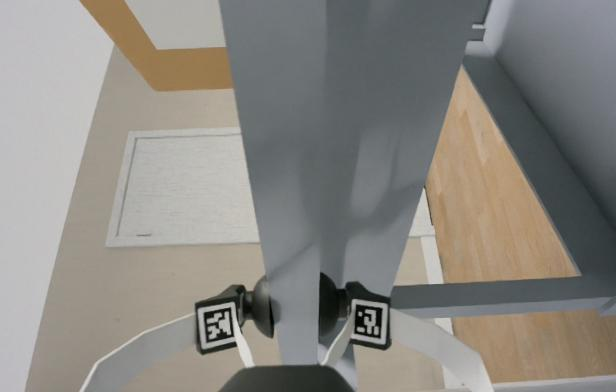

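Call:
move(blocking=false, r1={"base":{"translate_m":0.3},"pace":"slow","contact_limits":{"translate_m":0.5}}, cameras=[])

Call:
wait(seconds=5, cameras=["r1_head_camera"])

Scene clock: 768.67 s.
move: r1 moving
r1.base_odometry: x=-1.029 y=+1.938 heading=+0.072
r1.turned_by_wheels: +0.001
r1.turned_by_imu: +0.001
r1.base_tilt: forward=-1.6 right=+1.3
r1.lidar_m: 0.68 0.66 0.68 1.86 2.39 3.26 - 0.92 0.63 0.54 0.56 0.76
r1.base_status: translate_m moving
r1.joint_positions: lift_m=+0.680 arm_m=+0.315 wrist_yaw_rad=+1.102 wrist_pitch_rad=+0.002 wrist_roll_rad=+1.569 gripper_m=-0.034
r1.joint_status: not commanded
r1.measured_speeds: translate_m=+0.049 strafe_m=+0.000 rotate_rad=+0.004 lift_m=+0.000 arm_m=+0.000 wrist_yaw_rad=+0.009 wrist_pitch_rad=+0.000 wrist_roll_rad=+0.000
r1.motor_effort: lift_m=+23(23) arm_m=-2(4) wheel_0=+8(8) wheel_1=+5(8) wheel_2=-5(7)
r1.servo_current: wrist_yaw_rad=46(59) wrist_pitch_rad=39(46) wrist_roll_rad=59(59) gripper_m=85(85)
r1.contact_limits: translate_m 0.5
r1.hand_pose: x=+0.6943 y=+0.2177 z=+0.8572 quat_wxyz=(+0.604, +0.602, +0.370, +0.370) (m; r1's base frame)
r1.wrist_depth_mm: - 462 455 - 152 153 - / - - 591 104 171 - - / - - - - 197 1618 - / - - - - 229 1808 508 / - - - - 276 1808 1308 / - - 200 197 183 382 384 / - 150 - 160 181 143 1255
r2: as last shown
r2.base_tilt: forward=-0.6 right=+0.0
r2.lidar_m: 3.38 3.64 4.78 3.72 1.81 1.39 1.37 1.39 1.10 1.08 0.46 0.31
r2.motor_effort: lift_m=+15(15) arm_m=-10(10) wheel_0=+4(4) wheel_1=-3(3) wheel_2=+4(4)
r2.servo_current: wrist_yaw_rad=39(59) wrist_pitch_rad=46(52) wrist_roll_rad=46(52) gripper_m=91(98)
r2.contact_limits: arm_m 0.3
r2.wrist_depth_mm: - - 691 - - - - / - - 707 - - - - / - - 707 - - - - / - - - 1499 - - - / - - 707 - - - - / - - 186 202 180 - - / - 1863 - - - 150 -
pictures: none
No camera images: "cameras" was empty.

Scene clock: 772.47 s.
earlier move: r1 done
r1.base_odometry: x=-0.742 y=+1.959 heading=+0.072
r1.turned_by_wheels: +0.000
r1.turned_by_imu: +0.001
r1.base_tilt: forward=-1.6 right=+1.3
r1.lidar_m: 0.72 0.70 0.49 0.78 2.39 3.29 - 0.86 0.58 0.50 0.53 3.26
r1.base_status: done
r1.joint_positions: lift_m=+0.680 arm_m=+0.315 wrist_yaw_rad=+1.103 wrist_pitch_rad=+0.002 wrist_roll_rad=+1.569 gripper_m=-0.034
r1.joint_status: not commanded
r1.measured_speeds: all 0
r1.motor_effort: lift_m=+23(23) arm_m=+4(4) wheel_0=+5(11) wheel_1=+5(10) wheel_2=+0(7)
r1.servo_current: wrist_yaw_rad=52(72) wrist_pitch_rad=46(52) wrist_roll_rad=46(72) gripper_m=78(91)
r1.contact_limits: translate_m 0.5
r1.hand_pose: x=+0.6941 y=+0.2179 z=+0.8572 quat_wxyz=(+0.603, +0.601, +0.371, +0.370) (m; r1's base frame)
r1.wrist_depth_mm: - 421 410 103 165 165 - / - - 512 116 183 - - / - - - 138 205 1756 - / - - - - 232 1808 - / - - - - 271 1808 1366 / - - 197 198 182 375 377 / - 149 - 160 - 143 1255
r2.base_odometry: x=-2.413 y=-2.423 heading=-0.398
r2.turned_by_wheels: +0.000
r2.turned_by_imu: +0.001
r2.base_tilt: forward=-0.7 right=+0.0
r2.lidar_m: 3.34 3.65 4.76 3.72 1.76 1.41 1.37 1.41 1.11 1.08 0.45 0.28
r2.base_status: not commanded
r2.joint_positions: lift_m=+0.750 arm_m=+0.238 wrist_yaw_rad=-1.115 wrist_pitch_rad=+0.007 wrist_roll_rad=+0.000 gripper_m=-0.019
r2.joint_status: not commanded
r2.measured_speeds: all 0
r2.motor_effort: lift_m=+15(15) arm_m=-10(10) wheel_0=+5(5) wheel_1=-3(3) wheel_2=+4(4)
r2.servo_current: wrist_yaw_rad=46(65) wrist_pitch_rad=52(59) wrist_roll_rad=39(59) gripper_m=91(98)
r2.contact_limits: arm_m 0.3
r2.hand_pose: x=+0.4578 y=-0.2974 z=+0.9264 quat_wxyz=(+0.849, +0.002, +0.003, -0.529) (m; r2's base frame)
r2.wrist_depth_mm: - - - - - - - / - - - - - - - / - - - - - - - / - - - 1229 - - - / - - - 1863 - - - / - - 181 202 180 - - / - 1983 - - - 150 -
wait: 3.80 of 5 s (r1 has come to rest)
pictures: r1_head_camera
Images, in order (width x height): r1_head_camera 420x560.

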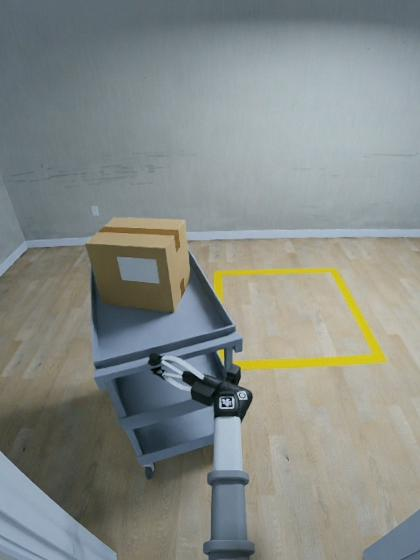

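Call:
move(blocking=false, r1={"base":{"rotate_rad":0.3},"pace":"slow","contact_limits":{"rotate_rad":0.6}}, cameras=[])

Call:
wait(seconds=4, cameras=["r1_head_camera"])

Scene clock: 786.77 s.
move: r1 moving
r1.base_odometry: x=-0.742 y=+1.958 heading=+0.195
r1.turned_by_wheels: +0.123
r1.turned_by_imu: +0.122
r1.base_tilt: forward=-1.6 right=+1.3
r1.lidar_m: 0.70 0.74 0.48 1.43 2.48 3.75 - 0.81 0.56 0.50 0.58 3.17
r1.base_status: rotate_rad moving
r1.joint_positions: lift_m=+0.680 arm_m=+0.315 wrist_yaw_rad=+1.093 wrist_pitch_rad=+0.002 wrist_roll_rad=+1.569 gripper_m=-0.034
r1.joint_status: not commanded
r1.measured_speeds: translate_m=-0.003 strafe_m=+0.003 rotate_rad=+0.487 lift_m=+0.000 arm_m=+0.000 wrist_yaw_rad=+0.000 wrist_pitch_rad=+0.000 wrist_roll_rad=+0.000
r1.motor_effort: lift_m=+23(23) arm_m=+2(4) wheel_0=-14(18) wheel_1=-11(13) wheel_2=-9(11)
r1.servo_current: wrist_yaw_rad=72(72) wrist_pitch_rad=39(52) wrist_roll_rad=39(65) gripper_m=78(85)
r1.contact_limits: rotate_rad 0.6
r1.hand_pose: x=+0.6960 y=+0.2160 z=+0.8572 quat_wxyz=(+0.605, +0.603, +0.368, +0.367) (m; r1's base frame)
r1.wrist_depth_mm: - 484 469 - 159 160 - / - - 574 109 180 - - / - - - 121 206 1708 - / - - - 224 239 1756 1281 / - - - - 315 1661 1255 / - - 185 199 179 375 1138 / - 149 - 141 - 143 1229
r2: as last shown
r2.turned_by_imu: +0.000
r2.base_tilt: forward=-0.6 right=+0.0
r2.lidar_m: 3.37 3.68 4.77 3.70 1.81 1.39 1.40 1.39 1.10 1.10 0.47 0.30
r2.motor_effort: lift_m=+15(15) arm_m=-10(10) wheel_0=+4(5) wheel_1=-2(3) wheel_2=+4(4)
r2.servo_current: wrist_yaw_rad=52(65) wrist_pitch_rad=52(52) wrist_roll_rad=46(52) gripper_m=91(98)
r2.contact_limits: arm_m 0.3
r2.wrist_depth_mm: - - - - - - - / - - - - - - - / - - - - - - - / - - - 1205 - - - / - - - - - - - / - - 181 200 180 - - / - 1863 - - - 150 -
pictures: none
No camera images: "cameras" was empty.

Scene clock: 788.33 s.
earlier move: r1 done
r1.base_odometry: x=-0.742 y=+1.958 heading=+0.372
r1.turned_by_wheels: +0.177
r1.turned_by_imu: +0.178
r1.base_tilt: forward=-1.6 right=+1.3
r1.lidar_m: 0.69 0.48 0.48 2.31 2.73 4.92 - 0.69 0.51 0.48 2.88 3.11
r1.base_status: done
r1.joint_positions: lift_m=+0.680 arm_m=+0.315 wrist_yaw_rad=+1.100 wrist_pitch_rad=+0.002 wrist_roll_rad=+1.569 gripper_m=-0.034
r1.joint_status: not commanded
r1.measured_speeds: all 0
r1.motor_effort: lift_m=+23(23) arm_m=+4(5) wheel_0=+0(18) wheel_1=+2(13) wheel_2=+0(11)
r1.servo_current: wrist_yaw_rad=65(72) wrist_pitch_rad=46(52) wrist_roll_rad=59(65) gripper_m=59(85)
r1.contact_limits: rotate_rad 0.6
r1.hand_pose: x=+0.6946 y=+0.2173 z=+0.8574 quat_wxyz=(+0.604, +0.602, +0.370, +0.369) (m; r1's base frame)
r1.wrist_depth_mm: - - - - - - - / - - - - - - - / - - - - - 1464 466 / - - - - - 1661 1205 / - - - - - 1756 1229 / - - 206 199 - 1808 1255 / - 138 167 145 152 - 1205
r2.base_odometry: x=-2.413 y=-2.423 heading=-0.398
r2.turned_by_wheels: +0.000
r2.turned_by_imu: +0.000
r2.base_tilt: forward=-0.7 right=+0.0
r2.lidar_m: 3.37 3.66 4.77 3.68 1.79 1.41 1.38 1.41 1.09 1.08 0.44 0.30
r2.base_status: not commanded
r2.joint_positions: lift_m=+0.750 arm_m=+0.238 wrist_yaw_rad=-1.115 wrist_pitch_rad=+0.007 wrist_roll_rad=+0.000 gripper_m=-0.019
r2.joint_status: not commanded
r2.measured_speeds: all 0
r2.motor_effort: lift_m=+15(15) arm_m=-10(11) wheel_0=+4(5) wheel_1=-3(3) wheel_2=+4(4)
r2.servo_current: wrist_yaw_rad=46(65) wrist_pitch_rad=39(59) wrist_roll_rad=46(59) gripper_m=91(98)
r2.contact_limits: arm_m 0.3
r2.hand_pose: x=+0.4578 y=-0.2974 z=+0.9264 quat_wxyz=(+0.849, +0.002, +0.003, -0.529) (m; r2's base frame)
r2.wrist_depth_mm: - - - - - - - / - - - - - - - / - - - - - - - / - - - 1921 - - - / - - - - - - - / - - 181 202 179 - - / - 1921 - - - 150 -
wait: 1.57 of 4 s (r1 has come to rest)
pictures: r1_head_camera
Images, in order (width x height): r1_head_camera 420x560.

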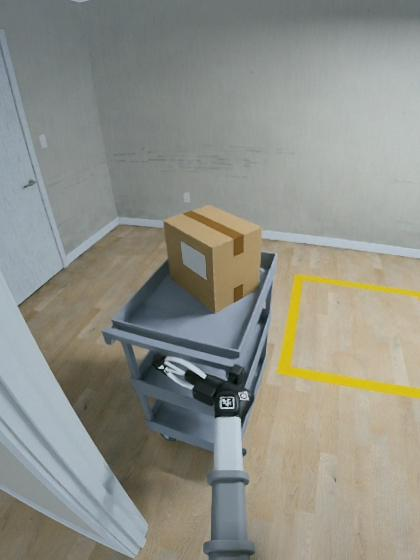

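Call:
move(blocking=false, r1={"base":{"translate_m":0.38,"strafe_m":-0.12},"pace":"slow","contact_limits":{"translate_m":0.5}}, cameras=[])

Call:
wait(seconds=6, cameras=["r1_head_camera"])

Scene clock: 796.07 s.
move: r1 moving
r1.base_odometry: x=-0.729 y=+1.959 heading=+0.372
r1.turned_by_wheels: +0.000
r1.turned_by_imu: +0.000
r1.base_tilt: forward=-1.6 right=+1.3
r1.lidar_m: 0.68 0.49 0.44 2.31 2.73 4.91 - 0.67 0.52 0.51 2.89 3.11
r1.base_status: translate_m moving; strafe_m moving
r1.joint_positions: lift_m=+0.680 arm_m=+0.315 wrist_yaw_rad=+1.100 wrist_pitch_rad=+0.002 wrist_roll_rad=+1.569 gripper_m=-0.034
r1.joint_status: not commanded
r1.measured_speeds: translate_m=+0.050 strafe_m=-0.015 rotate_rad=+0.001 lift_m=+0.000 arm_m=+0.000 wrist_yaw_rad=+0.000 wrist_pitch_rad=+0.000 wrist_roll_rad=+0.000
r1.motor_effort: lift_m=+23(23) arm_m=+4(5) wheel_0=+8(8) wheel_1=+5(5) wheel_2=-6(7)
r1.servo_current: wrist_yaw_rad=46(52) wrist_pitch_rad=46(46) wrist_roll_rad=46(65) gripper_m=65(72)
r1.contact_limits: translate_m 0.5
r1.hand_pose: x=+0.6946 y=+0.2173 z=+0.8574 quat_wxyz=(+0.604, +0.602, +0.370, +0.369) (m; r1's base frame)
r1.wrist_depth_mm: - - - - - - - / - - - - - - - / - - - - - - - / - - - - - 1661 1160 / - - - - - 1808 1229 / - - 206 198 - 1708 1255 / - 138 167 145 151 126 1182
r2: as last shown
r2.base_tilt: forward=-0.6 right=+0.1
r2.lidar_m: 3.38 3.64 4.77 3.67 1.77 1.41 1.38 1.40 1.09 1.09 0.45 0.31
r2.motor_effort: lift_m=+15(15) arm_m=-10(10) wheel_0=+4(5) wheel_1=-3(3) wheel_2=+4(4)
r2.servo_current: wrist_yaw_rad=46(59) wrist_pitch_rad=46(52) wrist_roll_rad=46(52) gripper_m=91(98)
r2.contact_limits: arm_m 0.3
r2.wrist_depth_mm: - - - - - - - / - - - - - - - / - - - - - - - / - - - 1537 - - - / - - - - - - - / - - 181 201 180 - - / - 1921 - - - 151 -
pictures: none
No camera images: "cameras" was empty.

Scene clock: 800.80 s.
earlier move: r1 done
r1.base_odometry: x=-0.345 y=+1.985 heading=+0.372
r1.turned_by_wheels: +0.000
r1.turned_by_imu: +0.001
r1.base_tilt: forward=-1.6 right=+1.3
r1.lidar_m: 0.68 0.76 2.30 0.45 2.74 4.95 1.19 0.58 0.54 2.43 2.87 2.72
r1.base_status: done
r1.joint_positions: lift_m=+0.680 arm_m=+0.315 wrist_yaw_rad=+1.103 wrist_pitch_rad=+0.002 wrist_roll_rad=+1.569 gripper_m=-0.034
r1.joint_status: not commanded
r1.measured_speeds: all 0
r1.motor_effort: lift_m=+23(23) arm_m=+4(5) wheel_0=+5(14) wheel_1=+3(10) wheel_2=-1(10)
r1.servo_current: wrist_yaw_rad=46(72) wrist_pitch_rad=33(52) wrist_roll_rad=52(72) gripper_m=72(72)
r1.contact_limits: translate_m 0.5
r1.hand_pose: x=+0.6938 y=+0.2181 z=+0.8574 quat_wxyz=(+0.603, +0.601, +0.371, +0.370) (m; r1's base frame)
r1.wrist_depth_mm: - - - - - - - / - - - 121 - - - / - - - 157 - - - / - - - - - - - / - - - - - - - / - - - - - - - / - - - - - - 1281
r2.base_odometry: x=-2.413 y=-2.423 heading=-0.398
r2.turned_by_wheels: +0.000
r2.turned_by_imu: +0.001
r2.base_tilt: forward=-0.6 right=+0.1
r2.lidar_m: 3.37 3.67 4.79 3.70 1.77 1.40 1.40 1.38 1.09 1.08 0.46 0.30
r2.base_status: not commanded
r2.joint_positions: lift_m=+0.750 arm_m=+0.238 wrist_yaw_rad=-1.115 wrist_pitch_rad=+0.007 wrist_roll_rad=+0.000 gripper_m=-0.019
r2.joint_status: not commanded
r2.measured_speeds: all 0
r2.motor_effort: lift_m=+15(15) arm_m=-10(11) wheel_0=+4(5) wheel_1=-3(3) wheel_2=+4(4)
r2.servo_current: wrist_yaw_rad=52(65) wrist_pitch_rad=46(59) wrist_roll_rad=39(65) gripper_m=91(98)
r2.contact_limits: arm_m 0.3
r2.hand_pose: x=+0.4578 y=-0.2974 z=+0.9264 quat_wxyz=(+0.849, +0.002, +0.003, -0.529) (m; r2's base frame)
r2.wrist_depth_mm: - - - - - - - / - - - - - - - / - - - - - - - / - - - - - - - / - - - - - - - / - - 181 202 180 - - / - 1863 - - - 150 -
wait: 4.73 of 6 s (r1 has come to rest)
pictures: r1_head_camera
Images, in order (width x height): r1_head_camera 420x560.

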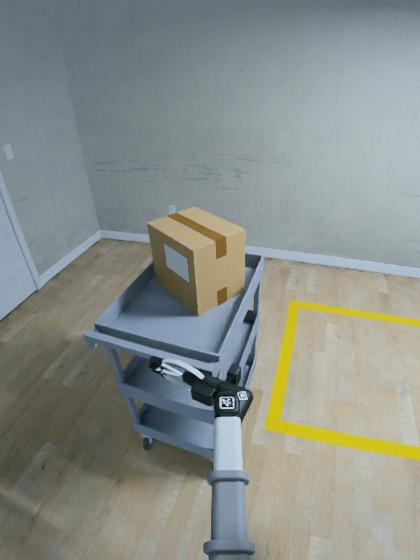

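Call:
move(blocking=false, r1={"base":{"translate_m":0.15,"strafe_m":-0.5},"pace":"slow","contact_limits":{"translate_m":0.5}}, cameras=[])

Call:
wait(seconds=8, cameras=["r1_head_camera"])

Scene clock: 818.03 s.
move: r1 moving
r1.base_odometry: x=-0.337 y=+1.975 heading=+0.373
r1.turned_by_wheels: +0.001
r1.turned_by_imu: +0.001
r1.base_tilt: forward=-1.6 right=+1.3
r1.lidar_m: 0.69 0.77 2.32 0.45 2.75 4.93 1.16 0.57 0.52 2.42 2.84 2.74
r1.base_status: translate_m moving; strafe_m moving
r1.joint_positions: lift_m=+0.680 arm_m=+0.315 wrist_yaw_rad=+1.103 wrist_pitch_rad=+0.002 wrist_roll_rad=+1.569 gripper_m=-0.034
r1.joint_status: not commanded
r1.measured_speeds: translate_m=+0.013 strafe_m=-0.047 rotate_rad=+0.001 lift_m=+0.000 arm_m=+0.000 wrist_yaw_rad=+0.000 wrist_pitch_rad=+0.000 wrist_roll_rad=+0.000
r1.motor_effort: lift_m=+23(23) arm_m=+4(5) wheel_0=+8(11) wheel_1=-2(5) wheel_2=-3(3)
r1.servo_current: wrist_yaw_rad=65(65) wrist_pitch_rad=46(46) wrist_roll_rad=59(59) gripper_m=65(72)
r1.contact_limits: translate_m 0.5
r1.hand_pose: x=+0.6938 y=+0.2181 z=+0.8574 quat_wxyz=(+0.603, +0.601, +0.371, +0.370) (m; r1's base frame)
r1.wrist_depth_mm: - - - - - - - / - - - 116 - - - / - - - 167 - - - / - - - - - - - / - - - - - - - / - - - - - - - / - - - - - - -
r2: as last shown
r2.turned_by_imu: +0.000
r2.lidar_m: 3.36 3.67 4.79 3.69 1.78 1.41 1.36 1.40 1.12 1.08 0.45 0.32
r2.motor_effort: lift_m=+15(15) arm_m=-10(10) wheel_0=+5(5) wheel_1=-2(2) wheel_2=+4(4)
r2.servo_current: wrist_yaw_rad=59(59) wrist_pitch_rad=46(52) wrist_roll_rad=46(52) gripper_m=91(98)
r2.contact_limits: arm_m 0.3
r2.wrist_depth_mm: - - - - - - - / - - - - - - - / - - - - - - - / - - - - - - - / - - - - - - - / - - 181 202 180 - - / - 1921 - - - 150 -
pictures: none
No camera images: "cameras" was empty.

Scene clock: 824.00 s.
earlier move: r1 done
r1.base_odometry: x=-0.023 y=+1.574 heading=+0.372
r1.turned_by_wheels: -0.001
r1.turned_by_imu: -0.003
r1.base_tilt: forward=-1.6 right=+1.2
r1.lidar_m: 1.25 0.78 0.95 0.95 3.23 5.83 0.33 0.39 0.76 2.00 2.34 2.45
r1.base_status: done
r1.joint_positions: lift_m=+0.680 arm_m=+0.315 wrist_yaw_rad=+1.103 wrist_pitch_rad=+0.002 wrist_roll_rad=+1.569 gripper_m=-0.034
r1.joint_status: not commanded
r1.measured_speeds: all 0
r1.motor_effort: lift_m=+23(23) arm_m=+4(5) wheel_0=+3(14) wheel_1=-3(7) wheel_2=-3(4)
r1.servo_current: wrist_yaw_rad=39(72) wrist_pitch_rad=33(52) wrist_roll_rad=46(72) gripper_m=65(72)
r1.contact_limits: translate_m 0.5
r1.hand_pose: x=+0.6939 y=+0.2179 z=+0.8574 quat_wxyz=(+0.603, +0.601, +0.371, +0.370) (m; r1's base frame)
r1.wrist_depth_mm: - - - 525 - - - / - - 574 517 - - - / - - 609 597 - - - / - - 640 634 - - - / - - - - - - - / - - 207 199 182 469 - / - - 182 155 166 1430 1255
r2.base_odometry: x=-2.413 y=-2.423 heading=-0.398
r2.turned_by_wheels: +0.000
r2.turned_by_imu: +0.001
r2.base_tilt: forward=-0.7 right=+0.0
r2.lidar_m: 3.36 3.68 4.76 3.71 1.79 1.41 1.38 1.40 1.08 1.08 0.44 0.30
r2.base_status: not commanded
r2.joint_positions: lift_m=+0.750 arm_m=+0.238 wrist_yaw_rad=-1.115 wrist_pitch_rad=+0.007 wrist_roll_rad=+0.000 gripper_m=-0.019
r2.joint_status: not commanded
r2.measured_speeds: all 0
r2.motor_effort: lift_m=+15(15) arm_m=-10(11) wheel_0=+4(5) wheel_1=-2(3) wheel_2=+4(4)
r2.servo_current: wrist_yaw_rad=59(65) wrist_pitch_rad=46(59) wrist_roll_rad=52(59) gripper_m=91(104)
r2.contact_limits: arm_m 0.3
r2.hand_pose: x=+0.4578 y=-0.2974 z=+0.9264 quat_wxyz=(+0.849, +0.002, +0.003, -0.529) (m; r2's base frame)
r2.wrist_depth_mm: - - - - - - - / - - - - - - - / - - - - - - - / - - - - - - - / - - - - - - - / - - 181 202 181 - - / - 1921 - - - 150 -
wait: 5.97 of 8 s (r1 has come to rest)
pictures: r1_head_camera
Images, in order (width x height): r1_head_camera 420x560.

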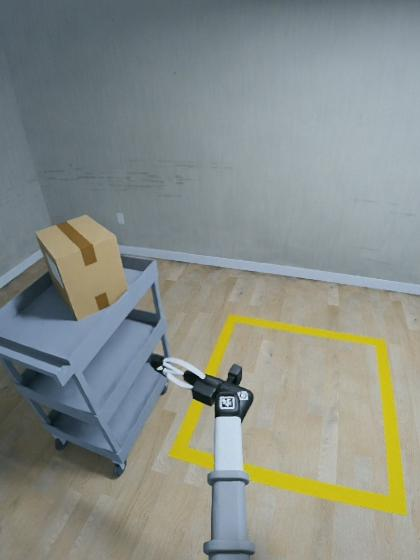

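Call:
move(blocking=false, r1={"joints":{"lift_m":0.92,"gripper_m":-0.02}}, cameras=[])

Call:
wait(seconds=3, cameras=[])

Call:
move(blocking=false, r1={"joints":{"arm_m":0.03,"wrist_yaw_rad":0}}, cameras=[])

Call:
wait(seconds=3, cameras=["r1_head_camera","r1_head_left_camera"])

Scene clock: 879.90 s.
move: r1 moving
r1.base_odometry: x=-0.023 y=+1.574 heading=+0.372
r1.turned_by_wheels: +0.000
r1.turned_by_imu: +0.000
r1.base_tilt: forward=-1.6 right=+1.3
r1.lidar_m: 1.23 0.77 0.96 0.95 3.26 5.82 0.33 0.39 0.74 1.97 2.33 2.44
r1.base_status: not commanded
r1.joint_positions: lift_m=+0.717 arm_m=+0.315 wrist_yaw_rad=+1.103 wrist_pitch_rad=+0.002 wrist_roll_rad=+1.569 gripper_m=-0.020
r1.joint_status: lift_m moving; gripper_m moving
r1.measured_speeds: translate_m=+0.000 strafe_m=+0.000 rotate_rad=+0.000 lift_m=+0.146 arm_m=+0.000 wrist_yaw_rad=+0.000 wrist_pitch_rad=+0.000 wrist_roll_rad=+0.000
r1.motor_effort: lift_m=+26(27) arm_m=+4(5) wheel_0=+3(3) wheel_1=-3(3) wheel_2=-3(3)
r1.servo_current: wrist_yaw_rad=59(59) wrist_pitch_rad=46(46) wrist_roll_rad=33(59) gripper_m=46(72)
r1.contact_limits: translate_m 0.5
r1.hand_pose: x=+0.6939 y=+0.2179 z=+0.8952 quat_wxyz=(+0.603, +0.601, +0.371, +0.370) (m; r1's base frame)
r1.wrist_depth_mm: - - - - - - - / - - 580 574 - - - / - - 597 609 - - - / - - 640 654 - - - / - - - - - - - / - - - 198 182 484 - / - - 179 169 145 1537 1308
r2: as last shown
r2.turned_by_imu: +0.000
r2.lidar_m: 3.36 3.66 4.76 3.69 1.78 1.41 1.39 1.41 1.10 1.09 0.44 0.31
r2.motor_effort: lift_m=+15(15) arm_m=-10(10) wheel_0=+5(5) wheel_1=-2(3) wheel_2=+4(4)
r2.servo_current: wrist_yaw_rad=39(59) wrist_pitch_rad=46(52) wrist_roll_rad=39(52) gripper_m=91(98)
r2.contact_limits: arm_m 0.3
r2.wrist_depth_mm: - - - - - - - / - - - - - - - / - - - - - - - / - - - - - - - / - - - - - - - / - - 181 201 181 - - / - 1921 - - - 150 -
pictures: none
No camera images: "cameras" was empty.

Scene clock: 881.47 s.
earlier move: r1 done
r1.base_odometry: x=-0.023 y=+1.574 heading=+0.372
r1.turned_by_wheels: +0.000
r1.turned_by_imu: +0.000
r1.base_tilt: forward=-1.6 right=+1.2
r1.lidar_m: 1.24 0.79 0.97 0.95 3.24 5.89 0.34 0.40 0.75 2.00 2.32 2.45
r1.base_status: not commanded
r1.joint_positions: lift_m=+0.919 arm_m=+0.315 wrist_yaw_rad=+1.103 wrist_pitch_rad=+0.002 wrist_roll_rad=+1.569 gripper_m=-0.020
r1.joint_status: all done
r1.measured_speeds: all 0
r1.motor_effort: lift_m=+25(28) arm_m=+4(5) wheel_0=+3(3) wheel_1=-3(3) wheel_2=-3(3)
r1.servo_current: wrist_yaw_rad=52(72) wrist_pitch_rad=39(46) wrist_roll_rad=59(65) gripper_m=39(72)
r1.contact_limits: translate_m 0.5
r1.hand_pose: x=+0.6939 y=+0.2179 z=+1.0972 quat_wxyz=(+0.603, +0.601, +0.371, +0.370) (m; r1's base frame)
r1.wrist_depth_mm: - - - - - - - / - - - 591 580 525 - / - - - 634 609 609 - / - - - - 647 654 - / - - - - - - - / - - - 199 179 - 462 / - - 180 180 145 - 1499
r2.base_odometry: x=-2.413 y=-2.423 heading=-0.398
r2.turned_by_wheels: +0.000
r2.turned_by_imu: +0.000
r2.base_tilt: forward=-0.7 right=+0.1
r2.lidar_m: 3.35 3.67 4.75 3.70 1.75 1.41 1.38 1.37 1.09 1.08 0.44 0.28
r2.base_status: not commanded
r2.joint_positions: lift_m=+0.750 arm_m=+0.238 wrist_yaw_rad=-1.115 wrist_pitch_rad=+0.007 wrist_roll_rad=+0.000 gripper_m=-0.019
r2.joint_status: not commanded
r2.measured_speeds: all 0
r2.motor_effort: lift_m=+15(15) arm_m=-10(10) wheel_0=+4(5) wheel_1=-3(3) wheel_2=+4(4)
r2.servo_current: wrist_yaw_rad=59(65) wrist_pitch_rad=46(59) wrist_roll_rad=46(59) gripper_m=85(98)
r2.contact_limits: arm_m 0.3
r2.hand_pose: x=+0.4578 y=-0.2974 z=+0.9264 quat_wxyz=(+0.849, +0.002, +0.003, -0.529) (m; r2's base frame)
r2.wrist_depth_mm: - - - - - - - / - - - - - - - / - - - - - - - / - - - - - - - / - - - - - - - / - - 181 202 180 - - / - 1921 - - - 150 -
wait: 1.57 of 3 s (r1 has come to rest)
pictures: none
No camera images: "cameras" was empty.

Scene clock: 881.97 s.
move: r1 moving
r1.base_odometry: x=-0.023 y=+1.574 heading=+0.372
r1.turned_by_wheels: +0.000
r1.turned_by_imu: +0.000
r1.base_tilt: forward=-1.6 right=+1.3
r1.lidar_m: 1.23 0.79 0.98 0.94 3.23 5.83 0.34 0.41 0.77 1.97 2.33 2.44
r1.base_status: not commanded
r1.joint_positions: lift_m=+0.919 arm_m=+0.264 wrist_yaw_rad=+0.514 wrist_pitch_rad=+0.002 wrist_roll_rad=+1.569 gripper_m=-0.020
r1.joint_status: arm_m moving; wrist_yaw_rad moving
r1.measured_speeds: translate_m=+0.000 strafe_m=+0.000 rotate_rad=+0.000 lift_m=+0.000 arm_m=-0.195 wrist_yaw_rad=-1.815 wrist_pitch_rad=+0.000 wrist_roll_rad=+0.000
r1.motor_effort: lift_m=+25(25) arm_m=-6(7) wheel_0=+3(3) wheel_1=-2(3) wheel_2=-2(3)
r1.servo_current: wrist_yaw_rad=117(137) wrist_pitch_rad=46(46) wrist_roll_rad=46(65) gripper_m=39(46)
r1.contact_limits: translate_m 0.5
r1.hand_pose: x=+0.7294 y=+0.0656 z=+1.0972 quat_wxyz=(+0.685, +0.683, +0.180, +0.179) (m; r1's base frame)
r1.wrist_depth_mm: - - - - - - 1499 / - - - - - - 1537 / - - - - - - 1576 / - - - - - - - / - - - - 683 676 - / - - - 200 676 597 - / - - 179 180 162 525 -
r2: as last shown
r2.base_tilt: forward=-0.6 right=+0.0
r2.lidar_m: 3.37 3.65 4.79 3.70 1.77 1.41 1.38 1.40 1.09 1.08 0.42 0.29
r2.motor_effort: lift_m=+15(15) arm_m=-10(10) wheel_0=+4(5) wheel_1=-2(3) wheel_2=+3(4)
r2.servo_current: wrist_yaw_rad=52(65) wrist_pitch_rad=39(52) wrist_roll_rad=46(59) gripper_m=98(98)
r2.contact_limits: arm_m 0.3
pictures: none
No camera images: "cameras" was empty.

Scene clock: 883.43 s.
earlier move: r1 done
r1.base_odometry: x=-0.023 y=+1.574 heading=+0.372
r1.turned_by_wheels: +0.000
r1.turned_by_imu: +0.000
r1.base_tilt: forward=-1.6 right=+1.3
r1.lidar_m: 1.27 0.80 0.97 0.94 3.26 5.88 0.35 0.41 0.77 1.99 2.33 2.44
r1.base_status: not commanded
r1.joint_positions: lift_m=+0.919 arm_m=+0.030 wrist_yaw_rad=+0.003 wrist_pitch_rad=+0.002 wrist_roll_rad=+1.569 gripper_m=-0.020
r1.joint_status: all done
r1.measured_speeds: all 0
r1.motor_effort: lift_m=+25(25) arm_m=-5(7) wheel_0=+2(3) wheel_1=-2(3) wheel_2=-2(3)
r1.servo_current: wrist_yaw_rad=52(137) wrist_pitch_rad=52(52) wrist_roll_rad=52(72) gripper_m=39(52)
r1.contact_limits: translate_m 0.5
r1.hand_pose: x=+0.4896 y=-0.0867 z=+1.0972 quat_wxyz=(+0.708, +0.706, +0.002, +0.000) (m; r1's base frame)
r1.wrist_depth_mm: - - - - - - 1576 / - - - - - - 1537 / - - - - - - 1618 / - - - - - - 1499 / - - - - - - 1618 / - - - 198 - - 1618 / - - 179 180 145 1863 1661
r2.base_odometry: x=-2.413 y=-2.423 heading=-0.398
r2.turned_by_wheels: +0.000
r2.turned_by_imu: +0.000
r2.base_tilt: forward=-0.7 right=+0.0
r2.lidar_m: 3.35 3.65 4.76 3.69 1.78 1.42 1.38 1.40 1.11 1.09 0.45 0.30
r2.base_status: not commanded
r2.joint_positions: lift_m=+0.750 arm_m=+0.238 wrist_yaw_rad=-1.115 wrist_pitch_rad=+0.007 wrist_roll_rad=+0.000 gripper_m=-0.019
r2.joint_status: not commanded
r2.measured_speeds: all 0
r2.motor_effort: lift_m=+15(15) arm_m=-10(11) wheel_0=+4(5) wheel_1=-3(3) wheel_2=+3(4)
r2.servo_current: wrist_yaw_rad=46(65) wrist_pitch_rad=46(59) wrist_roll_rad=52(59) gripper_m=91(98)
r2.contact_limits: arm_m 0.3
r2.hand_pose: x=+0.4578 y=-0.2974 z=+0.9264 quat_wxyz=(+0.849, +0.002, +0.003, -0.529) (m; r2's base frame)
r2.wrist_depth_mm: - - - - - - - / - - - - - - - / - - - - - - - / - - - - - - - / - - - - - - - / - - 180 202 180 - - / - 1921 - - - 151 -
wait: 1.47 of 3 s (r1 has come to rest)
pictures: r1_head_camera, r1_head_left_camera
Images, in order (width x height): r1_head_camera 420x560, r1_head_left_camera 420x672.

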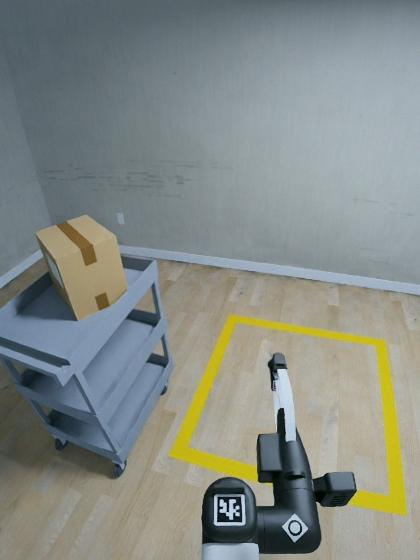

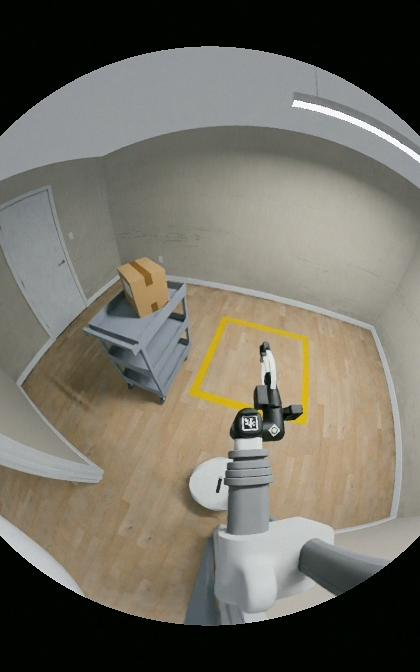

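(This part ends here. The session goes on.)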